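# Remove one staple stick and set it down legs-down

## Task

Pull a single stick of staples out of the staple box and place it on the table resting on its legs, far enough away that it touches neither the box's tray nor its sleeve.

## Robot and tools

Robot: two arms, left_arm and right_arm, each with a two-finger gripper. The arm bases sit near (-0.019, +0.309, +0.021) m for left_arm and (-0.005, -0.336, +0.026) m for right_arm, each turned only slightly about z. A two-camera stand is fixed behind the arms. Loose objects may get a small nudge now and then.

Frame: every position, velocity and target uses the scene frame. Its origin is at table-top height, halfway between the two nominal bases. +z points up, +x points out over the table, and left_arm is on the +y side. Image left and right do not match arm names. Reported hand positions and orientations can be wrong by a few cm, more at long reach. end_effector_position is the point between the finger pads, about 1 cm short of the tips. The fingers point along the gripper's +z axis and close along its y axis.

Row format, shared by execute_actions and move: one row is 14 numbers, each in [-1, 1]. The first 7 are left_arm: dx, dy, dz, rx, ry, rz, opening. The last 7 are the same for right_arm. Both arms always appear in a row.
- dx, dy, dz are an offset from that arm's current Hand target, along the scene axes. 1.0 equals 0.6 m.
- rx, ry, rz form one rotation vector, turning about the Hand target's position. 1.0 equals 180 degrees.
- opening is absolute: +1 is fully open (0.094 m) and -1 is closed.
- Sending six zeros re-commands the current Hand target. The opening slot is always a live command, so send the present opening again to leave a gripper as it is.
- If the offset length dx, dy, dz exceeds 1.0, it may be shortened.

execute_actions(actions, cameras): actions is a list of actions. Each action holds up to 15 rows, one per 1/30 s step; a short action repeats its last row. Every row in an action is an offset from the Hand target at the start of that action. Each new action starts from the updated target, so repeating an offset moves the arm further. With an empty list it returns images and the full state.

move(target, speed, blend, opening_speed, grip_force, blocking, cameras): drives straight-line paths toward the offsets, from the current Hand target.
- target is one 14-number row, or a list of up to 15 rows. Every row counts from the same starting Hand targets.
- speed is in m/s, from 0.002 to 2.9, default 0.25. Rotation is capped at twice that value in rad/s.
- blend (m) rounds the corners of a list. 0 stops at each point.
- opening_speed is on the -1..+1 scale per second, at least 0.2. Use it for gentle closing.
- grip_force is newtons per pad, 10 to 50, and stays set. Lower values close slowly.
- blocking=false returns early while the motion continues.
- Paths end together and never exceed 10 s. They do not avoid obstacles or the other arm. Faster motion means more lag, more drift and harder contact. Do not route a path close to an arm's own base, because it can flip the shoulder posture.

The move result adds a 'move:' line: done, off_target, moving, held or fault, plus limits such as paced (command clipped) or held (steps withheld). Neither done nor off_target means there was no contact. Friction and load can leave a gripper a few cm short. Resend zeros or the missing offset to close that gap.

Other tools:
- wait(seconds, 0 to 10) lets the scene run under the last commands.
- stop brakes a running move.
- zoom_image(camera, region=[x0,y0,x1,y1]) enlarges part of the latest image from that camera. Regions are at most 504x504 px, origin at top-left.
- finished_scene(scene) ends the current scene and cannot be undone. Make no other call after it in that reply.

Cameras: cam_head_left, cam_head_right, cam_left_wrist and cam_right_wrist, each 896x504. Calibration matrices are supplied, but the head cameras may have shifted by up to about 2.3 degrees and 9 mm. Wrist images can lag while the arm is moving.

Control details: each step limits the commanded orientation to within 40 degrees of the measured one. Hand target in the result is the clipped command, and later offsets build on it. A blocked arm keeps pushing until you command it back beyond the gripper's actual position. Tool commands in the result shows the current opening commands.

Gripping: grip_measured uses the opening scale. With nothing held it reads up to about 2.5 mm wide. On a hard part it reads slightly below the part's width. Force builds about 1 N per 0.001 of command below the contact reading. Near 20 N it jumps to the full limit, about 50 to 64 N per pad. To release, command well above grip_measured.

Joint ranges (rad):
- waist -2.618..3.054
- shoulder 0..3.142
- elbow 0..3.142 (straight at 2.901)
- wrist pitch and yaw ±1.571
- wrist roll ±2.094

In the result, Joint velocities 'within noise' means the arm is still. Joint torques include the arm's own weight. Readings 1 to 3 wrap at ±28 N m.

Motor heat: holding loads, reaching far out or pushing toward unreachable poses heats the motors. A MOTOR HOT line appears at 75 °C. At 90 °C that arm folds and stops working, and at 100 °C it collapses.

Avoid:
- dropping the stick or releasing it while it still moves
- fast impacts or hard pushes on the table or fixtures
- any contact between the arms or grippers, including one gripper closing on the other's fingers
- strain on wrist camera cables
- arm stops
- anything leaving the table

Each tool is called by a JSON object that holds its "fn" and its "kwargs".

## Session

I'll start by looking at the practice scene.

{"fn": "execute_actions", "kwargs": {"actions": []}}

Scene clock: 0.00 s.
left_arm: end_effector_position=(+0.3900, +0.3383, +0.1246) grip_measured=+1.000 end_effector_quat_wxyz=(+0.492, -0.143, +0.857, +0.055) | right_arm: end_effector_position=(+0.4425, -0.2148, +0.2035) grip_measured=+1.000 end_effector_quat_wxyz=(+0.569, +0.004, +0.821, +0.050)
Joint positions: left_arm=[-0.019 1.482 0.611 0.31 -0.284 -0.228 0.094] | right_arm=[0.339 1.534 0.81 0.354 0.264 0.193 0.094]
Joint velocities: within noise
Joint torques (N m): no reading
Motor temperatures (°C): left_arm=[25 33 34 45 29 27 28] | right_arm=[25 31 49 46 30 28 27]
Heat: left arm: 45 °C; right arm: 49 °C.
Hand target: left_arm +0.3929, +0.3393, +0.1333; +0.501, -0.146, +0.851, +0.056 | right_arm +0.4432, -0.2150, +0.2089; +0.573, +0.006, +0.818, +0.050
Tool commands: left_gripper/opening=+1.0 right_gripper/opening=+1.0

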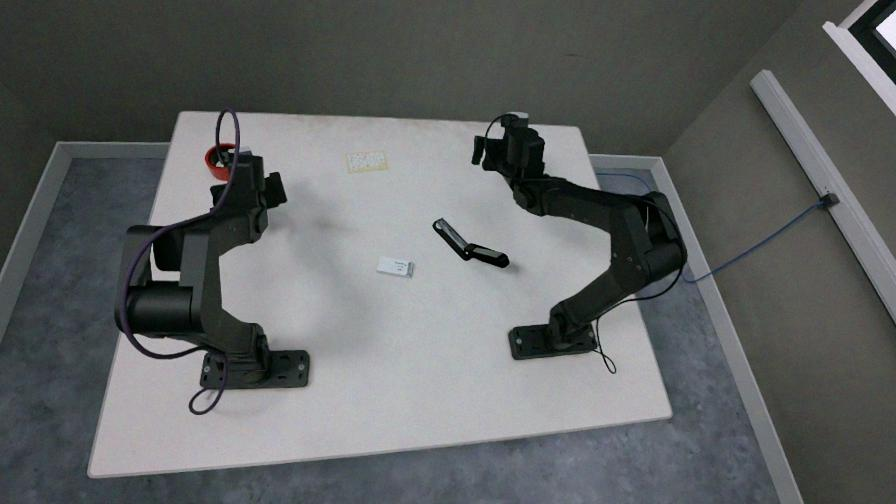

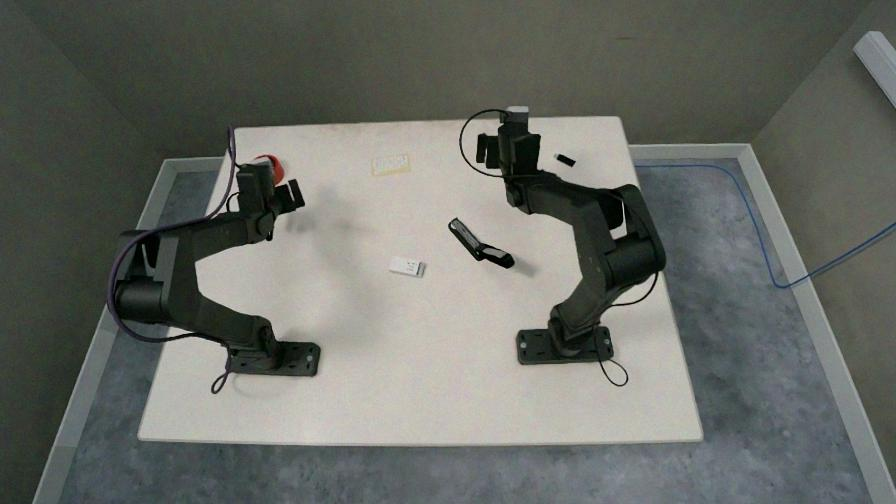

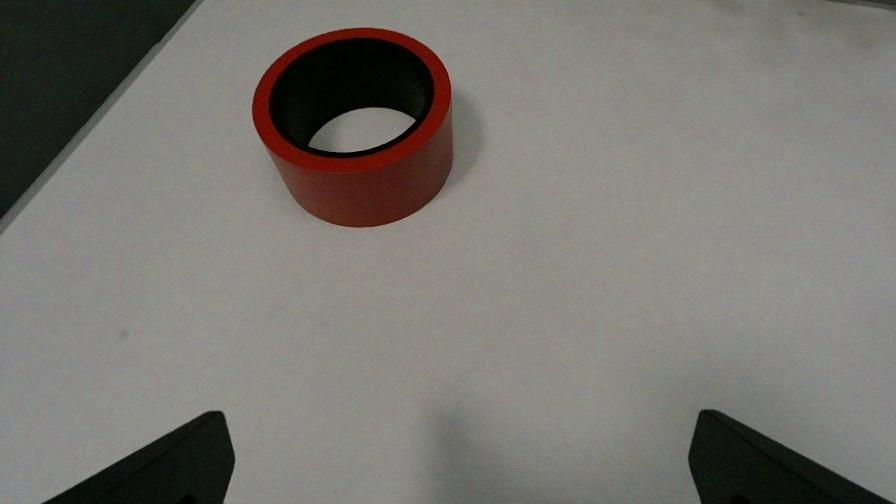

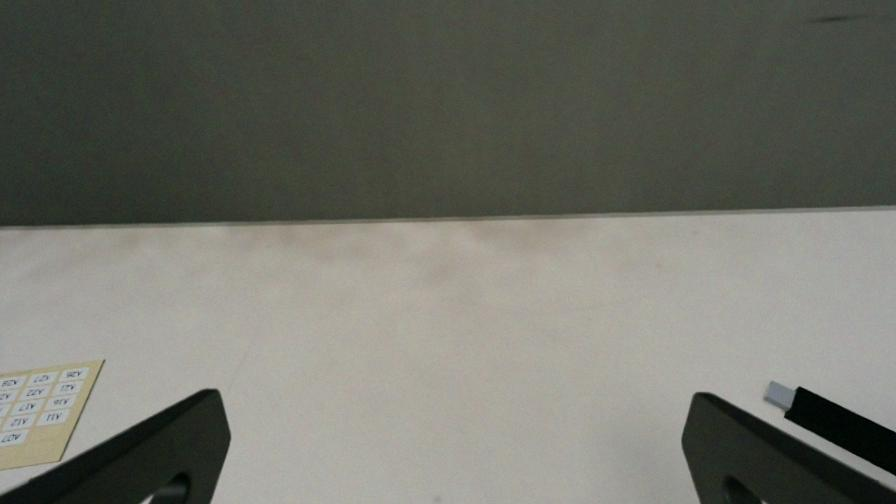

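{"fn": "zoom_image", "kwargs": {"camera": "cam_head_right", "region": [350, 200, 530, 300]}}

{"fn": "zoom_image", "kwargs": {"camera": "cam_head_left", "region": [360, 245, 430, 285]}}

Scaled by 2.800 from the camera's 896x504 image, which has a finer 1280x720 frame.

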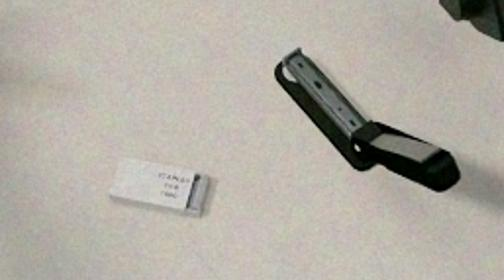

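Scaled by 7.200 from the camera's 896x504 image, which has a finer 1280x720 frame.

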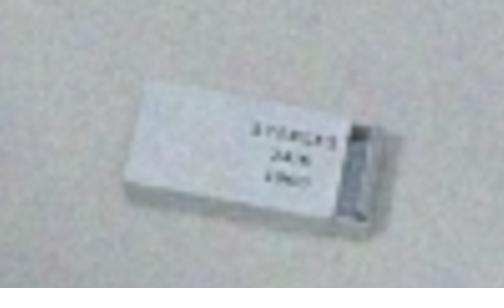

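{"fn": "move", "kwargs": {"target": [0,0,0,0,0,0,1, -0.388,0.358,0.02,-0.034,0.3885,0.004,1], "cameras": ["cam_right_wrist","cam_head_right"]}}

Scene clock: 30.90 s.
left_arm: end_effector_position=(+0.3900, +0.3383, +0.1246) grip_measured=+1.000 end_effector_quat_wxyz=(+0.492, -0.143, +0.857, +0.055) | right_arm: end_effector_position=(+0.2105, -0.0024, +0.2228) grip_measured=+1.000 end_effector_quat_wxyz=(+0.034, -0.002, +0.998, +0.049)
Joint positions: left_arm=[-0.019 1.482 0.611 0.31 -0.284 -0.228 0.094] | right_arm=[0.971 2.004 2.115 -1.563 0.003 0.991 0.094]
Joint torques (N m): left_arm=[-0.12 -5.01 7.9 1.49 -0.16 0.05] | right_arm=[0.17 -7.73 7.08 0.68 -0.04 0.08]
Heat: left arm: 45 °C; right arm: 50 °C.
Hand target: left_arm +0.3929, +0.3393, +0.1333; +0.501, -0.146, +0.851, +0.056 | right_arm +0.2104, -0.0003, +0.2209; +0.000, +0.000, +1.000, +0.000
Off the commanded pose: left_arm 0.009 m, 1 deg | right_arm 0.003 m, 7 deg.
joint sent to its limit (right arm) — joint 4 (wrist pitch), lower limit. The joint targets are off in orientation, not in position.
move: off_target (right_arm)
camera_calibration:
cam_right_wrist: T_world_to_cam=[[0.0109028, -0.99224, -0.123859, 0.0227671], [-0.921883, -0.0579522, 0.38311, 0.143768], [-0.387315, 0.110006, -0.915361, 0.373264], [0, 0, 0, 1]] pos_world=[0.27686, -0.0101392, 0.289413]
Images, in order (width x height): cam_head_right 896x504, cam_right_wrist 896x504.

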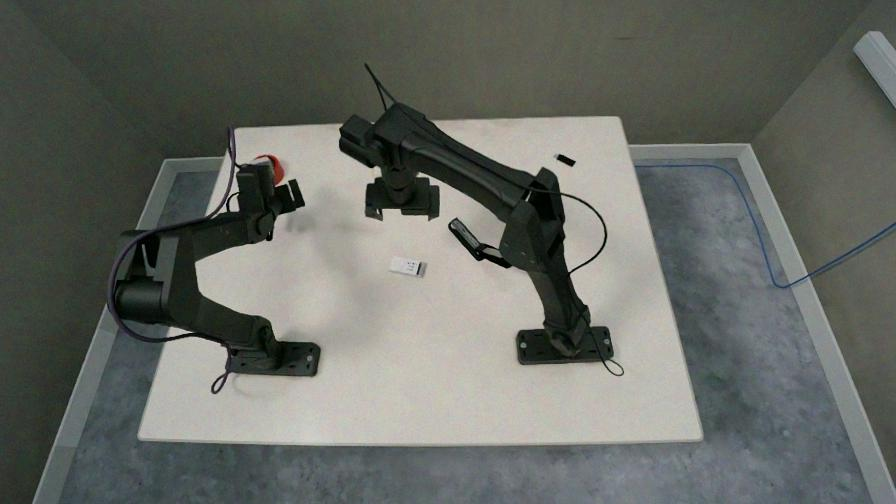

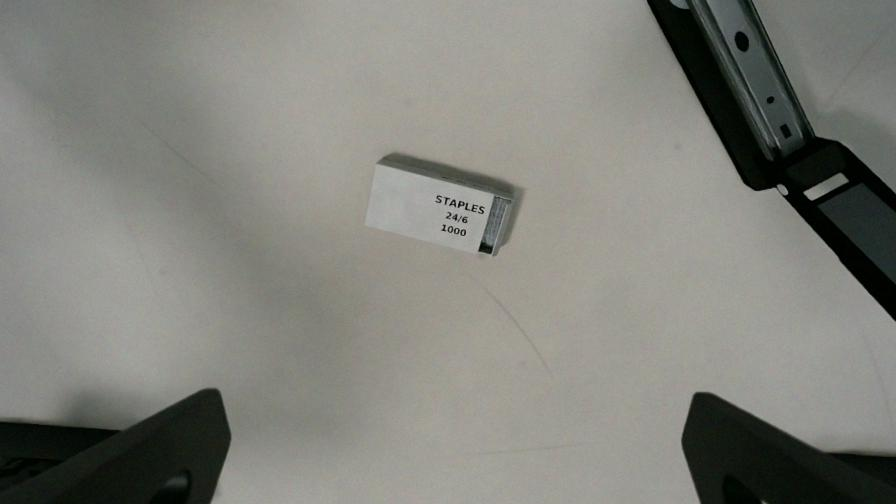

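{"fn": "zoom_image", "kwargs": {"camera": "cam_right_wrist", "region": [340, 130, 560, 270]}}

Scaled by 2.291 from the camera's 896x504 image, which has a finer 1280x720 frame.

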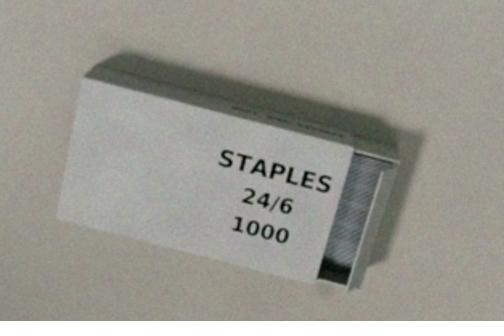

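{"fn": "move", "kwargs": {"target": [-0.3215,-0.3655,-0.022,0.1305,0.1131,-0.6612,1, -0.0673,-0.0828,-0.2015,0.1304,-0.1639,0.4135,1], "cameras": ["all"]}}

Scene clock: 98.17 s.
left_arm: end_effector_position=(+0.2033, +0.1235, +0.1145) grip_measured=+1.000 end_effector_quat_wxyz=(+0.191, +0.745, +0.599, -0.223) | right_arm: end_effector_position=(+0.1691, -0.0510, +0.0938) grip_measured=+1.000 end_effector_quat_wxyz=(+0.223, -0.595, +0.751, +0.178)
Joint positions: left_arm=[-0.312 1.517 0.996 -0.94 0.586 1.404 0.094] | right_arm=[0.864 1.4 0.753 -0.392 -0.242 -0.384 0.094]
Joint torques (N m): left_arm=[-0.51 -3.55 8.68 -0.14 0.53 0.12] | right_arm=[-0.98 -6.22 5.48 1.83 -0.32 -0.05]
Motor temperatures (°C): left_arm=[25 32 34 43 27 26 26] | right_arm=[25 34 50 39 28 26 25]
Heat: left arm: 43 °C; right arm: 50 °C.
Hand target: left_arm +0.2000, +0.1201, +0.1200; +0.187, +0.747, +0.593, -0.235 | right_arm +0.1700, -0.0500, +0.0999; +0.235, -0.594, +0.746, +0.187
Off the commanded pose: left_arm 0.007 m, 2 deg | right_arm 0.006 m, 2 deg.
move: done
camera_calibration:
cam_left_wrist: T_world_to_cam=[[-0.97945, 0.199173, -0.0317335, 0.182495], [0.201648, 0.96405, -0.173049, -0.101999], [-0.00387396, -0.175892, -0.984402, 0.228191], [0, 0, 0, 1]] pos_world=[0.200196, 0.102121, 0.212772]
cam_right_wrist: T_world_to_cam=[[0.976657, -0.213633, -0.0224265, -0.174109], [-0.21479, -0.969934, -0.114423, 0.0326799], [0.00269229, 0.116569, -0.993179, 0.18618], [0, 0, 0, 1]] pos_world=[0.176563, -0.0272008, 0.184745]

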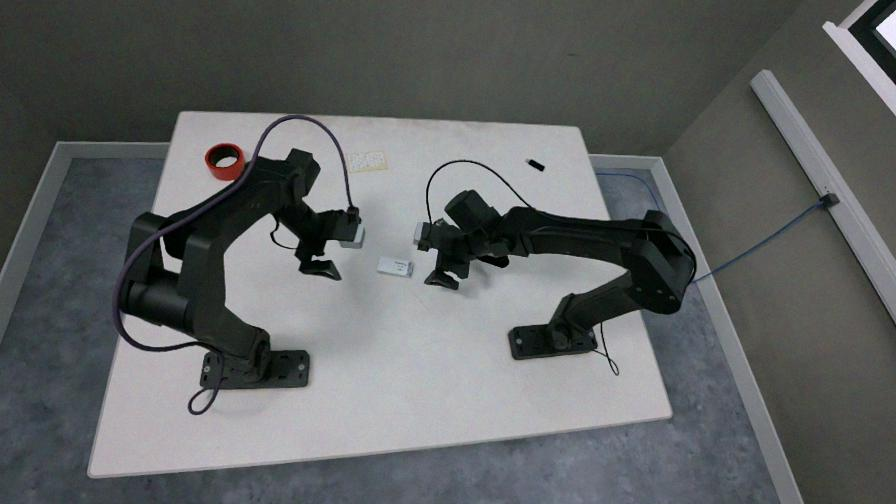

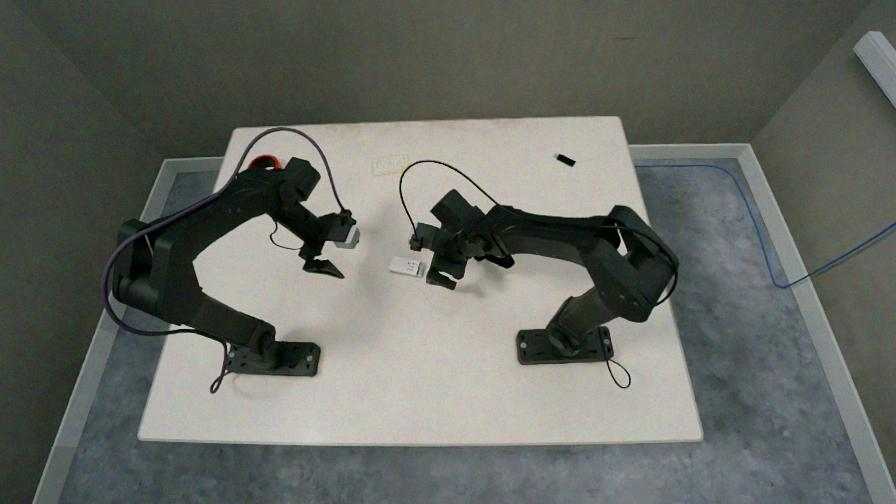

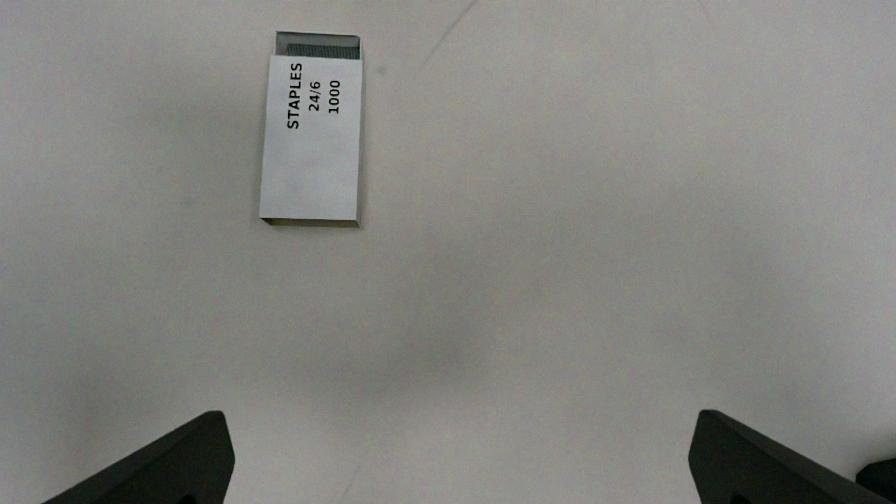

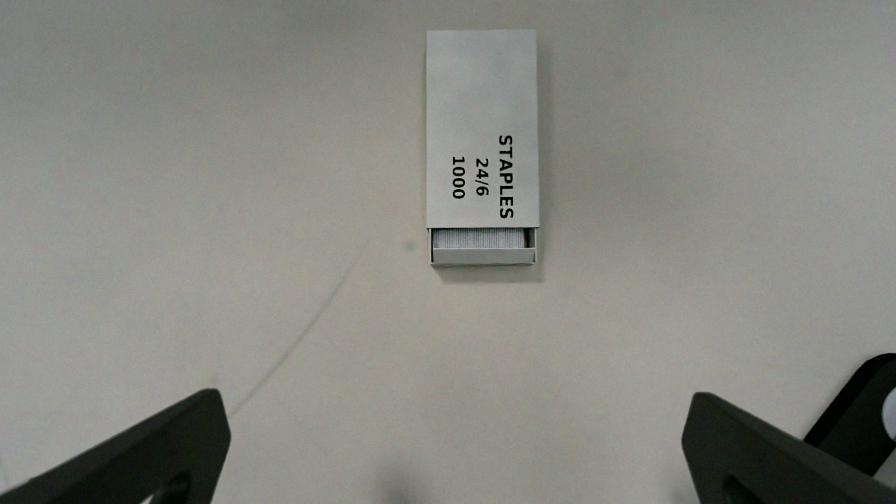

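{"fn": "zoom_image", "kwargs": {"camera": "cam_right_wrist", "region": [410, 200, 560, 290]}}

{"fn": "zoom_image", "kwargs": {"camera": "cam_left_wrist", "region": [250, 20, 390, 240]}}

Scaled by 3.360 from the camera's 896x504 image, which has a finer 1280x720 frame.

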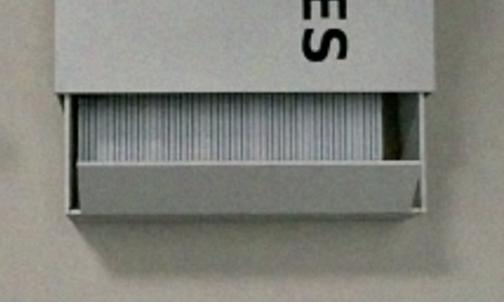

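Scaled by 2.291 from the camera's 896x504 image, which has a finer 1280x720 frame.

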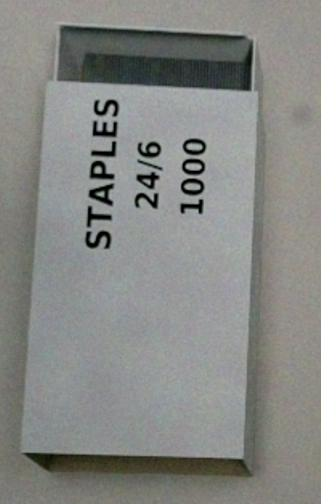

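{"fn": "move", "kwargs": {"target": [0.0783,-0.08,-0.0833,0,0,0,1, 0.0233,0.02,-0.075,0,0,0,1], "cameras": ["all"]}}

{"fn": "zoom_image", "kwargs": {"camera": "cam_right_wrist", "region": [350, 200, 570, 340]}}

{"fn": "zoom_image", "kwargs": {"camera": "cam_left_wrist", "region": [350, 0, 600, 300]}}

Scene clock: 141.13 s.
left_arm: end_effector_position=(+0.2455, +0.0773, +0.0652) grip_measured=+1.000 end_effector_quat_wxyz=(+0.183, +0.746, +0.597, -0.230) | right_arm: end_effector_position=(+0.1836, -0.0383, +0.0568) grip_measured=+1.000 end_effector_quat_wxyz=(+0.235, -0.594, +0.748, +0.181)
Joint positions: left_arm=[-0.401 1.802 1.097 -0.721 0.582 1.309 0.094] | right_arm=[0.852 1.546 0.699 -0.169 -0.249 -0.395 0.094]
Joint torques (N m): left_arm=[-0.9 -5.91 8.21 0.15 0.44 -0.02] | right_arm=[-0.9 -4.79 5.26 1.92 -0.35 -0.07]
Motor temperatures (°C): left_arm=[25 30 36 37 27 25 26] | right_arm=[25 31 48 38 27 25 25]
Heat: left arm: 37 °C; right arm: 48 °C.
Hand target: left_arm +0.2470, +0.0720, +0.0702; +0.187, +0.747, +0.593, -0.235 | right_arm +0.1839, -0.0380, +0.0549; +0.235, -0.594, +0.746, +0.187
Off the commanded pose: left_arm 0.007 m, 1 deg | right_arm 0.002 m, 1 deg.
move: done
camera_calibration:
cam_left_wrist: T_world_to_cam=[[-0.977759, 0.209285, -0.0136405, 0.229107], [0.208412, 0.962281, -0.174869, -0.0759513], [-0.0234715, -0.173823, -0.984497, 0.176315], [0, 0, 0, 1]] pos_world=[0.243979, 0.0557854, 0.163426]
cam_right_wrist: T_world_to_cam=[[0.976932, -0.213278, -0.0107534, -0.187219], [-0.212709, -0.967394, -0.137492, 0.0449366], [0.0189213, 0.136608, -0.990444, 0.145607], [0, 0, 0, 1]] pos_world=[0.189704, -0.0163495, 0.148381]

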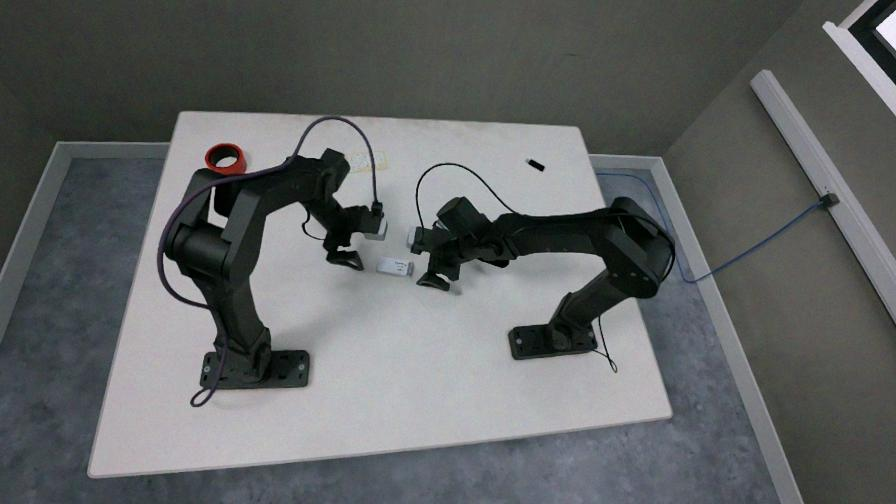

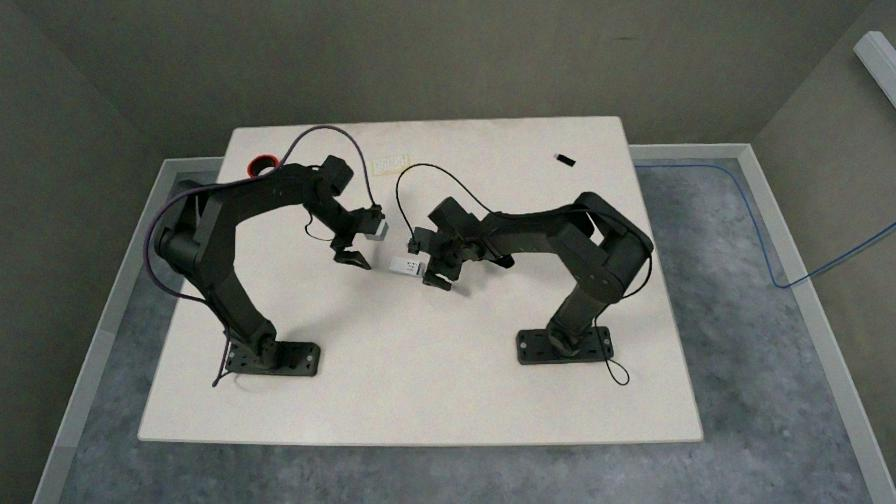

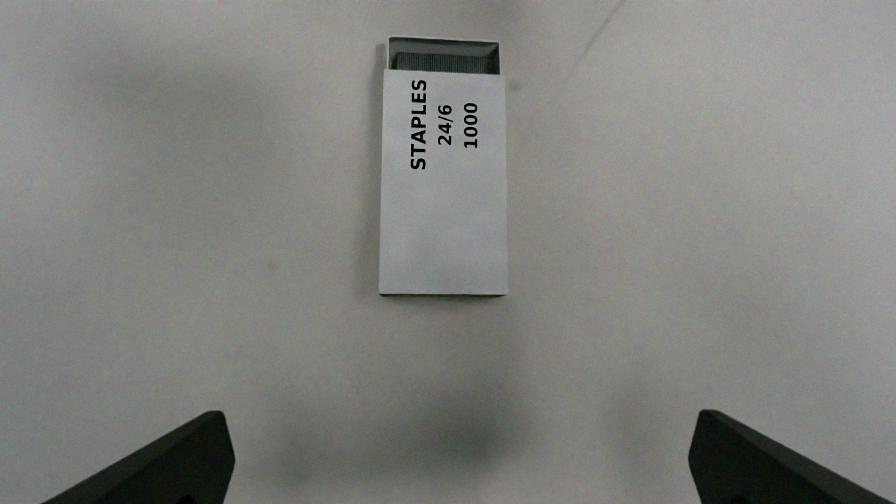

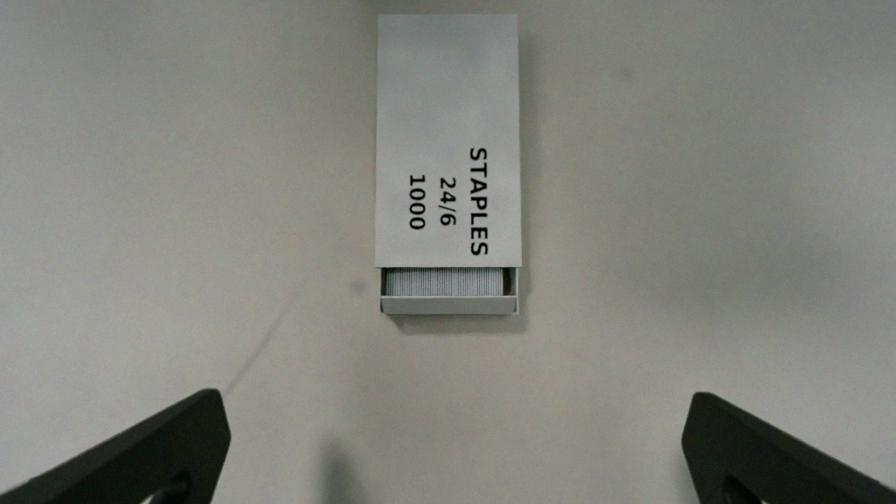

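Scaled by 2.291 from the camera's 896x504 image, which has a finer 1280x720 frame.

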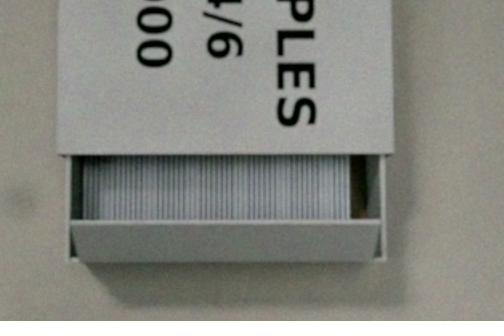

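Scaled by 1.680 from the camera's 896x504 image, which has a finer 1280x720 frame.

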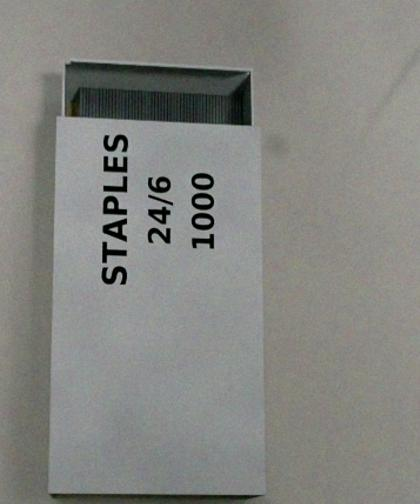

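{"fn": "move", "kwargs": {"target": [-0.002,-0.02,-0.03,-0.0812,0.0187,0,1, 0.0,0,0.0,0.0812,-0.0187,0,1], "cameras": ["all"]}}

Scene clock: 172.67 s.
left_arm: end_effector_position=(+0.2510, +0.0606, +0.0515) grip_measured=+1.000 end_effector_quat_wxyz=(+0.262, +0.716, +0.567, -0.311) | right_arm: end_effector_position=(+0.1850, -0.0375, +0.0544) grip_measured=+1.000 end_effector_quat_wxyz=(+0.330, -0.567, +0.710, +0.256)
Joint positions: left_arm=[-0.344 1.887 1.012 -0.499 0.82 1.335 0.094] | right_arm=[0.78 1.534 0.456 0.294 -0.392 -0.379 0.094]
Joint torques (N m): left_arm=[0.75 -6.02 5.35 0.27 0.84 0.12] | right_arm=[-0.76 -4.77 4.55 2.19 -0.39 0.03]
Heat: left arm: 36 °C; right arm: 47 °C.
Hand target: left_arm +0.2459, +0.0600, +0.0521; +0.263, +0.710, +0.564, -0.330 | right_arm +0.1841, -0.0380, +0.0549; +0.331, -0.564, +0.709, +0.263
Off the commanded pose: left_arm 0.005 m, 2 deg | right_arm 0.001 m, 1 deg.
move: done
camera_calibration:
cam_left_wrist: T_world_to_cam=[[-0.977946, 0.206004, -0.0344123, 0.239194], [0.202133, 0.892045, -0.404225, -0.0456624], [-0.0525745, -0.402266, -0.914012, 0.177558], [0, 0, 0, 1]] pos_world=[0.252484, 0.0628834, 0.152063]
cam_right_wrist: T_world_to_cam=[[0.978572, -0.205862, -0.00412608, -0.188777], [-0.191479, -0.90247, -0.385856, 0.0577428], [0.0757092, 0.378378, -0.92255, 0.137909], [0, 0, 0, 1]] pos_world=[0.185347, -0.0389325, 0.148729]

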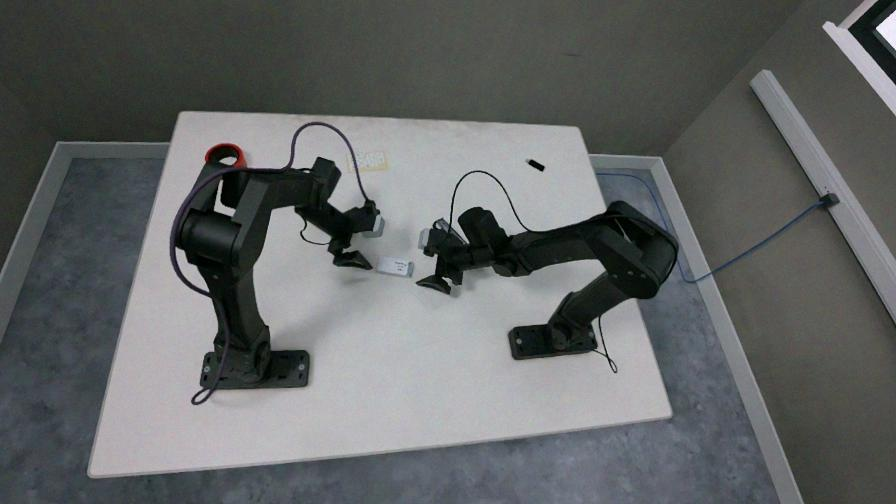

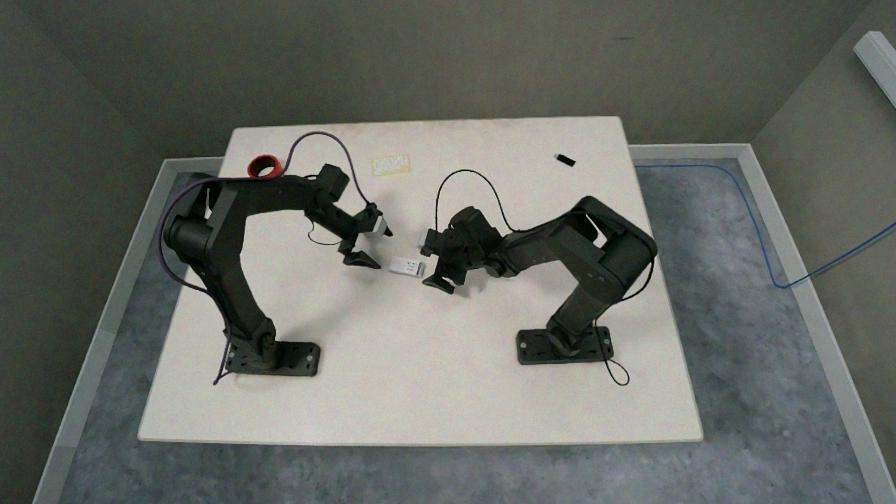

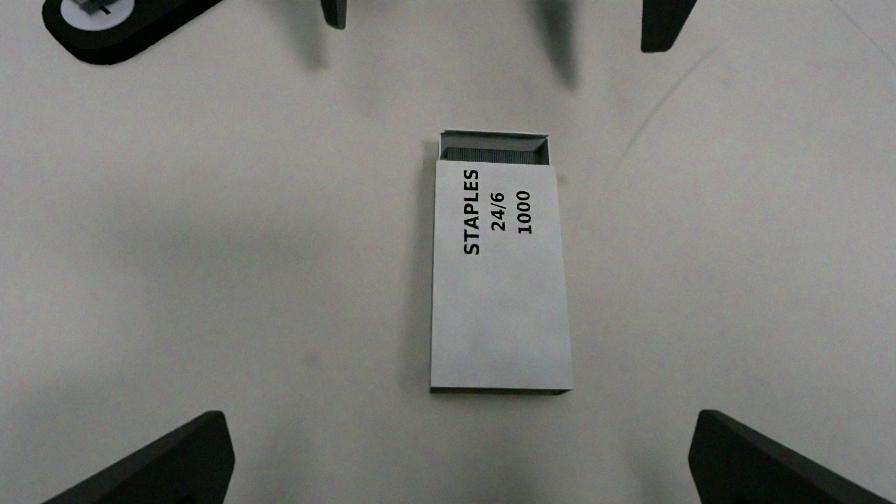

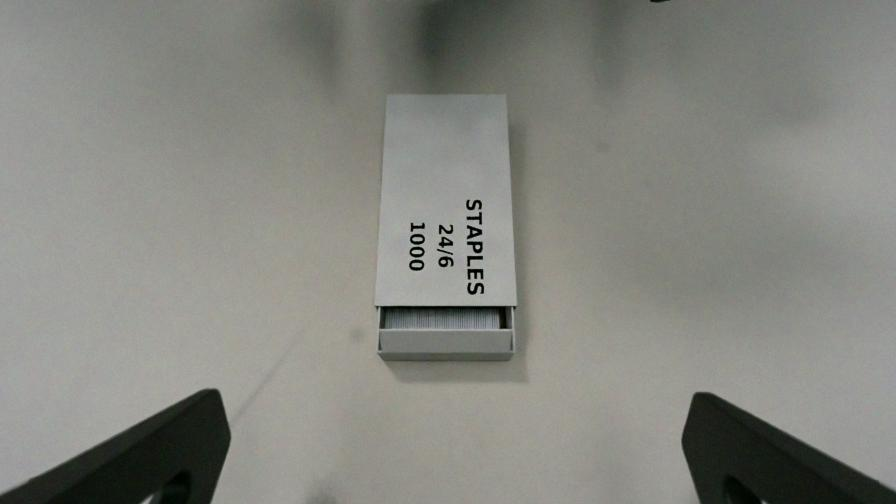

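{"fn": "move", "kwargs": {"target": [-0.0265,-0.0425,-0.061,0,0,0,1, 0.009,0.049,-0.0648,0,0,0,1], "cameras": ["all"], "speed": 0.1}}

Scene clock: 186.73 s.
left_arm: end_effector_position=(+0.2377, +0.0353, +0.0195) grip_measured=+1.000 end_effector_quat_wxyz=(+0.272, +0.712, +0.564, -0.318) | right_arm: end_effector_position=(+0.1897, -0.0094, +0.0213) grip_measured=+1.000 end_effector_quat_wxyz=(+0.336, -0.564, +0.705, +0.268)
Joint positions: left_arm=[-0.425 1.954 0.914 -0.229 0.822 1.208 0.094] | right_arm=[0.83 1.786 0.485 0.555 -0.376 -0.328 0.094]
Joint torques (N m): left_arm=[-0.64 -5.76 4.85 0.49 0.57 0.05] | right_arm=[0.77 -4.68 4.77 2.09 -0.03 0.04]
Heat: left arm: 35 °C; right arm: 46 °C.
Hand target: left_arm +0.2299, +0.0345, +0.0155; +0.263, +0.710, +0.564, -0.331 | right_arm +0.1894, -0.0086, +0.0161; +0.331, -0.564, +0.709, +0.263
Off the commanded pose: left_arm 0.009 m, 2 deg | right_arm 0.005 m, 1 deg.
move: done
camera_calibration:
cam_left_wrist: T_world_to_cam=[[-0.978316, 0.203031, -0.0409354, 0.23051], [0.200821, 0.881507, -0.427336, -0.0322955], [-0.0506777, -0.42629, -0.903166, 0.137702], [0, 0, 0, 1]] pos_world=[0.238975, 0.0403691, 0.120003]
cam_right_wrist: T_world_to_cam=[[0.979838, -0.199278, -0.0143256, -0.187736], [-0.187481, -0.892311, -0.410648, 0.0710744], [0.0690501, 0.405054, -0.911682, 0.0976715], [0, 0, 0, 1]] pos_world=[0.190532, -0.0135534, 0.115542]

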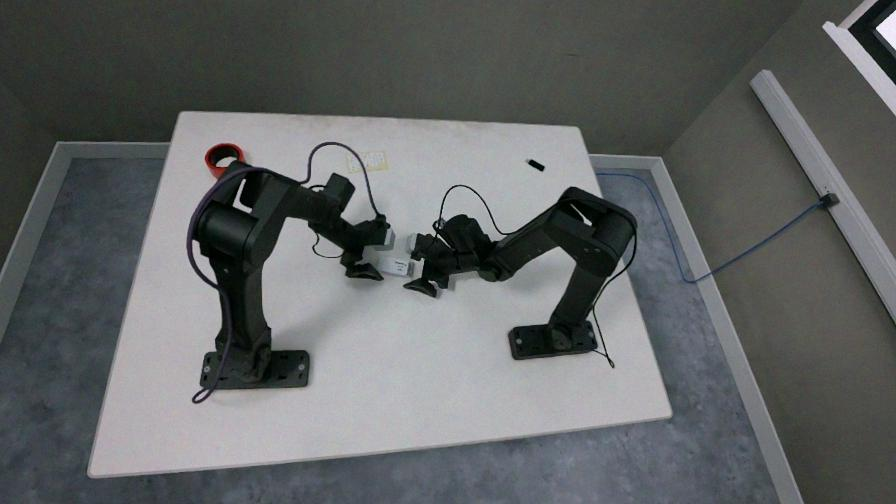

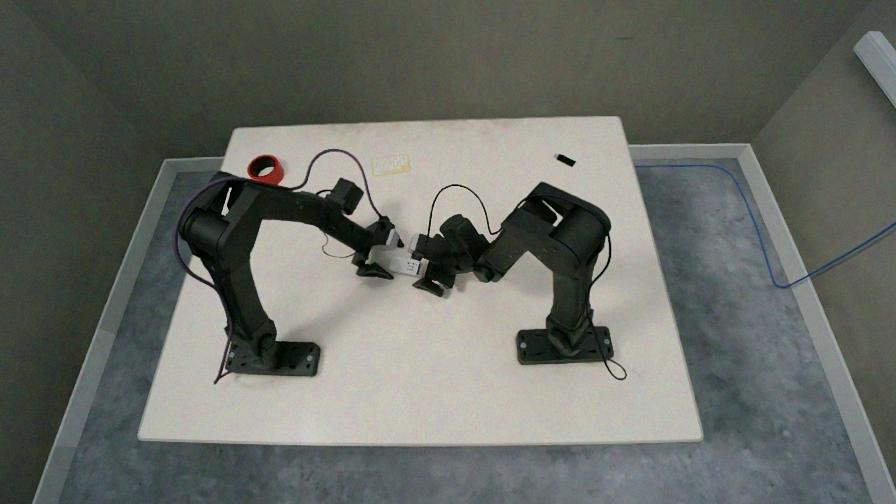

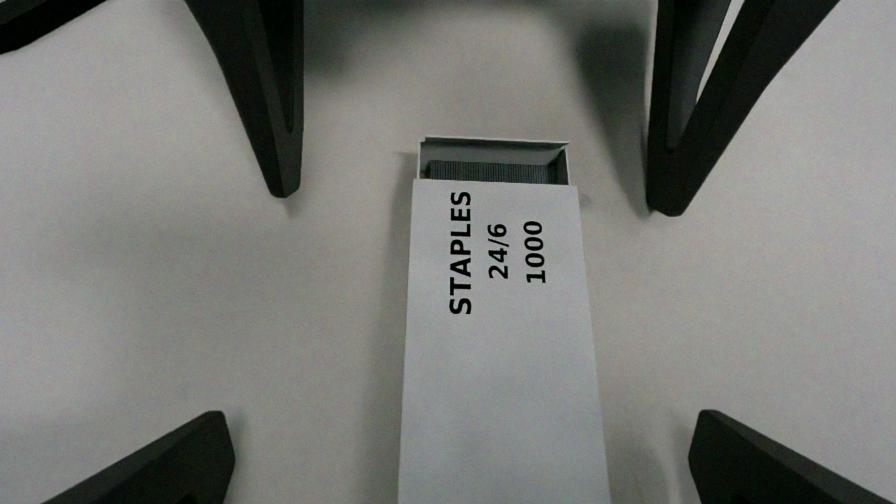

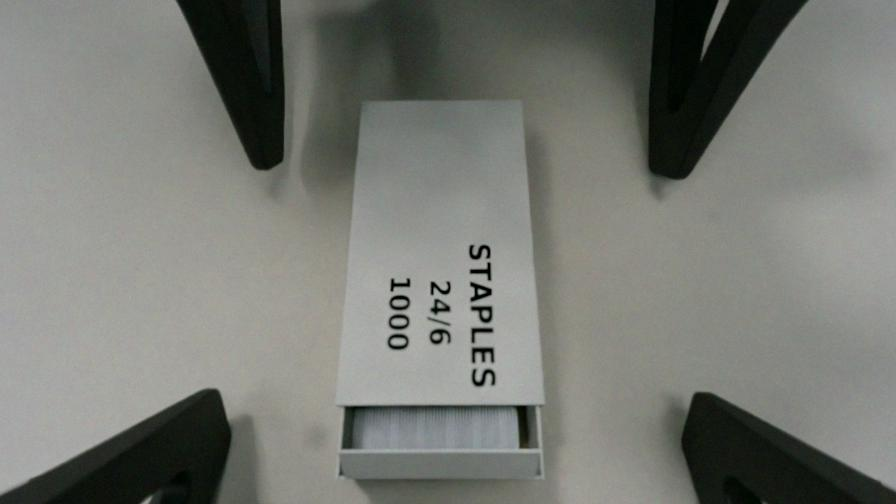

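{"fn": "move", "kwargs": {"target": [-0.015,0.001,-0.007,0,0,0,1, -0.0067,-0.008,-0.0092,0,0,0,1], "cameras": ["cam_left_wrist","cam_right_wrist"], "speed": 0.1}}

Scene clock: 197.53 s.
left_arm: end_effector_position=(+0.2347, +0.0328, +0.0176) grip_measured=+1.000 end_effector_quat_wxyz=(+0.287, +0.713, +0.554, -0.320) | right_arm: end_effector_position=(+0.1905, -0.0087, +0.0217) grip_measured=+1.000 end_effector_quat_wxyz=(+0.344, -0.562, +0.702, +0.270)
Joint positions: left_arm=[-0.429 1.954 0.878 -0.159 0.839 1.203 0.094] | right_arm=[0.83 1.796 0.473 0.598 -0.376 -0.325 0.094]
Joint torques (N m): left_arm=[-1.28 -6.69 4.04 0.24 0.37 -0.16] | right_arm=[0.7 -4.67 3.56 2.06 -0.04 -0.01]
Heat: left arm: 34 °C; right arm: 46 °C.
Hand target: left_arm +0.2209, +0.0351, +0.0113; +0.263, +0.710, +0.564, -0.331 | right_arm +0.1855, -0.0134, +0.0106; +0.331, -0.564, +0.709, +0.263
Off the commanded pose: left_arm 0.015 m, 3 deg | right_arm 0.013 m, 2 deg.
move: off_target (left_arm, right_arm)
camera_calibration:
cam_left_wrist: T_world_to_cam=[[-0.975888, 0.207907, -0.0664671, 0.227637], [0.215339, 0.867287, -0.448824, -0.0328828], [-0.0356675, -0.452315, -0.891145, 0.131869], [0, 0, 0, 1]] pos_world=[0.233932, 0.040838, 0.117886]
cam_right_wrist: T_world_to_cam=[[0.979457, -0.20156, -0.00614029, -0.188449], [-0.184848, -0.885242, -0.426824, 0.0718435], [0.0805952, 0.419191, -0.904314, 0.0955141], [0, 0, 0, 1]] pos_world=[0.19016, -0.0144237, 0.115882]
Images, in order (width x height): cam_left_wrist 896x504, cam_right_wrist 896x504.

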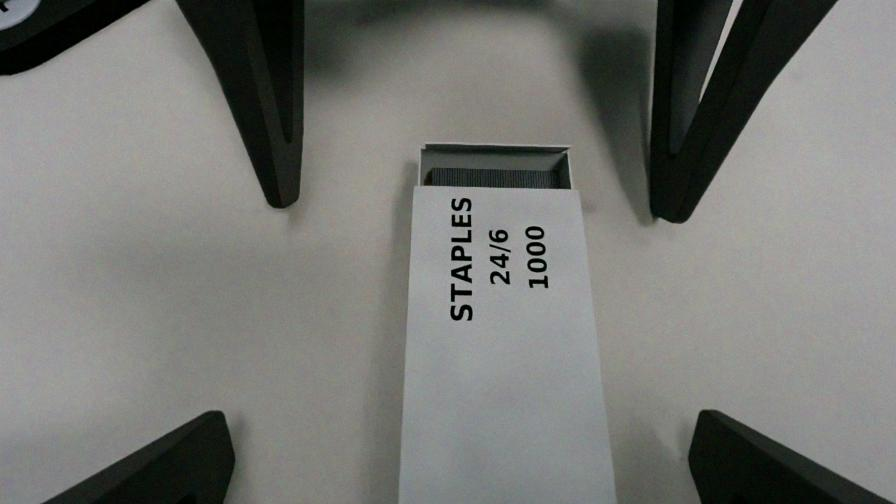

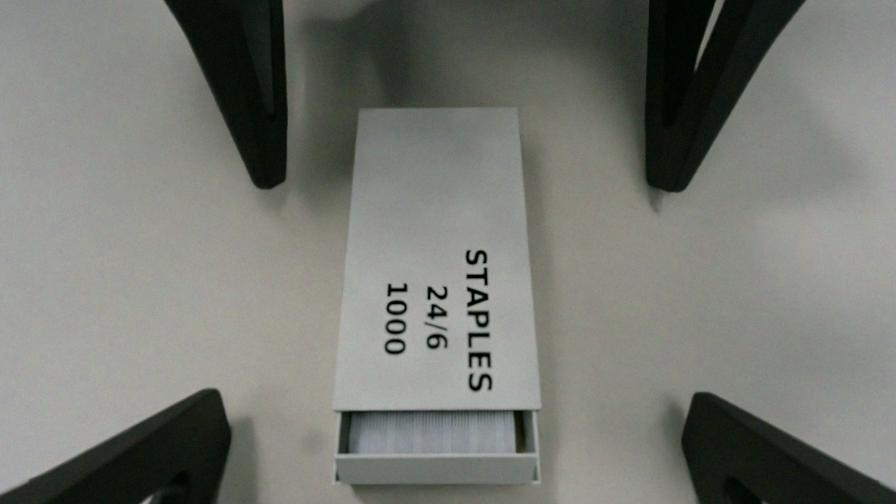

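{"fn": "move", "kwargs": {"target": [0.003,-0.001,0.0095,0,0,0,1, 0,-0.0033,0.018,0,0,0,1], "cameras": ["cam_left_wrist","cam_right_wrist"], "speed": 0.1}}

Scene clock: 212.70 s.
left_arm: end_effector_position=(+0.2347, +0.0328, +0.0176) grip_measured=+1.000 end_effector_quat_wxyz=(+0.287, +0.713, +0.554, -0.320) | right_arm: end_effector_position=(+0.1883, -0.0121, +0.0212) grip_measured=+1.000 end_effector_quat_wxyz=(+0.335, -0.563, +0.707, +0.267)
Joint positions: left_arm=[-0.429 1.954 0.878 -0.159 0.839 1.203 0.094] | right_arm=[0.83 1.777 0.473 0.557 -0.373 -0.325 0.094]
Joint torques (N m): left_arm=[-1.31 -7.45 4.97 0 0.34 -0.11] | right_arm=[0.23 -7.39 3.78 1.79 -0.11 -0.04]
Heat: left arm: 34 °C; right arm: 46 °C.
Hand target: left_arm +0.2227, +0.0345, +0.0170; +0.263, +0.710, +0.564, -0.330 | right_arm +0.1855, -0.0154, +0.0213; +0.331, -0.564, +0.709, +0.263
Off the commanded pose: left_arm 0.012 m, 3 deg | right_arm 0.004 m, 1 deg.
move: off_target (left_arm)
camera_calibration:
cam_left_wrist: T_world_to_cam=[[-0.976029, 0.207433, -0.0658685, 0.227716], [0.214647, 0.867445, -0.44885, -0.0327475], [-0.0359692, -0.452229, -0.891176, 0.131943], [0, 0, 0, 1]] pos_world=[0.234033, 0.0408391, 0.117885]
cam_right_wrist: T_world_to_cam=[[0.978881, -0.203896, -0.014792, -0.186708], [-0.192003, -0.892114, -0.408984, 0.0691929], [0.0701941, 0.403186, -0.912422, 0.0985314], [0, 0, 0, 1]] pos_world=[0.189134, -0.0160677, 0.115439]
Images, in order (width x height): cam_left_wrist 896x504, cam_right_wrist 896x504.

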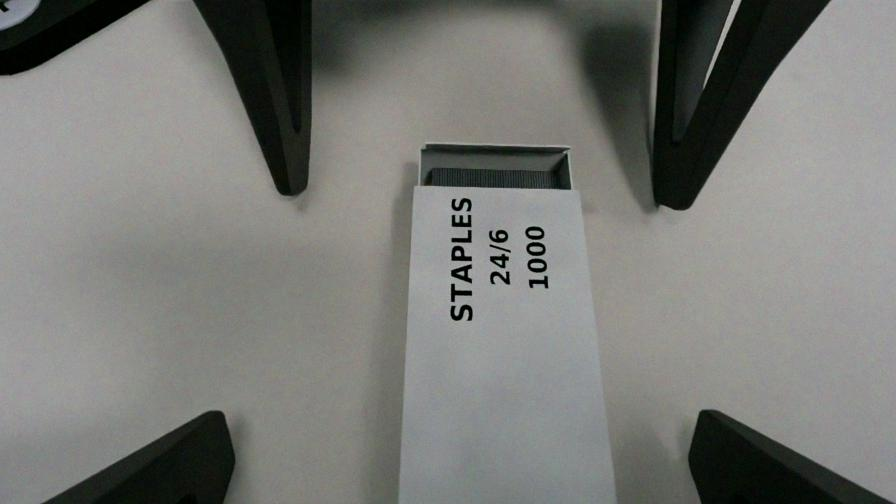

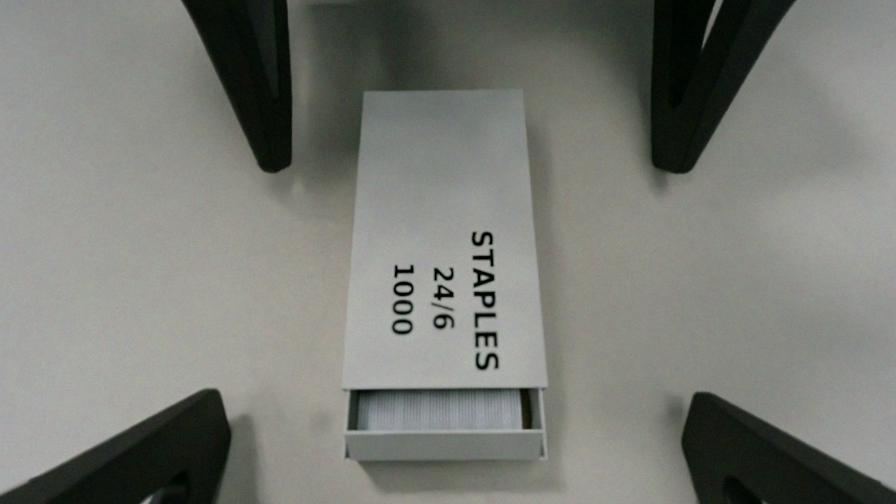

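{"fn": "move", "kwargs": {"target": [-0.004,0,0.010,0,0,0,1, -0.001,-0.0055,0.0,0,0,0,1], "cameras": ["cam_left_wrist","cam_right_wrist"], "speed": 0.1}}

Scene clock: 219.53 s.
left_arm: end_effector_position=(+0.2311, +0.0329, +0.0190) grip_measured=+1.000 end_effector_quat_wxyz=(+0.279, +0.711, +0.559, -0.322) | right_arm: end_effector_position=(+0.1865, -0.0141, +0.0212) grip_measured=+1.000 end_effector_quat_wxyz=(+0.335, -0.563, +0.707, +0.266)
Joint positions: left_arm=[-0.436 1.943 0.878 -0.181 0.833 1.191 0.094] | right_arm=[0.83 1.768 0.464 0.555 -0.373 -0.327 0.094]
Joint torques (N m): left_arm=[-0.96 -8.43 4.71 0.05 0.44 -0.08] | right_arm=[-0.46 -7.31 3.6 1.85 -0.17 -0.08]
Heat: left arm: 33 °C; right arm: 45 °C.
Hand target: left_arm +0.2203, +0.0346, +0.0231; +0.263, +0.710, +0.564, -0.331 | right_arm +0.1848, -0.0187, +0.0213; +0.331, -0.564, +0.709, +0.263
Off the commanded pose: left_arm 0.012 m, 2 deg | right_arm 0.005 m, 1 deg.
move: off_target (left_arm)
camera_calibration:
cam_left_wrist: T_world_to_cam=[[-0.977418, 0.205715, -0.0483216, 0.224349], [0.205632, 0.873263, -0.441731, -0.0296058], [-0.0486732, -0.441692, -0.895845, 0.135635], [0, 0, 0, 1]] pos_world=[0.231973, 0.0396106, 0.119271]
cam_right_wrist: T_world_to_cam=[[0.979067, -0.203006, -0.0147082, -0.185439], [-0.191302, -0.893124, -0.407102, 0.0668905], [0.069508, 0.401394, -0.913264, 0.0995692], [0, 0, 0, 1]] pos_world=[0.187432, -0.0178702, 0.115437]
Images, in order (width x height): cam_left_wrist 896x504, cam_right_wrist 896x504.

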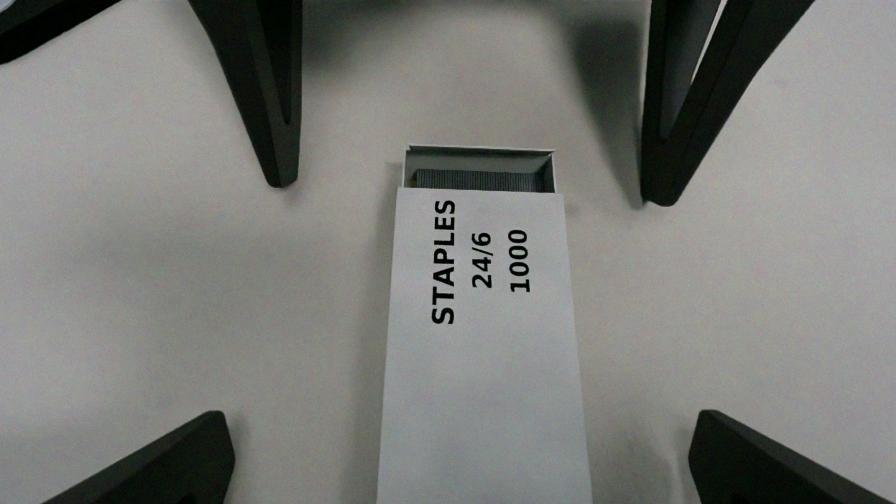

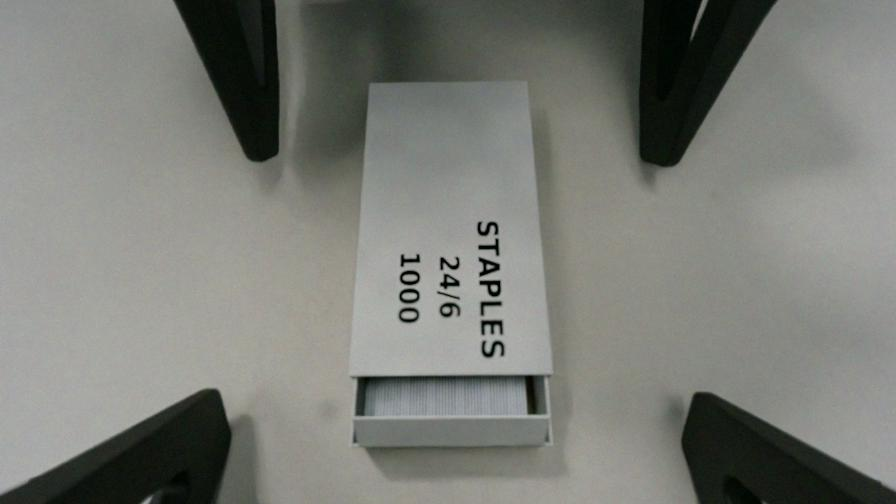

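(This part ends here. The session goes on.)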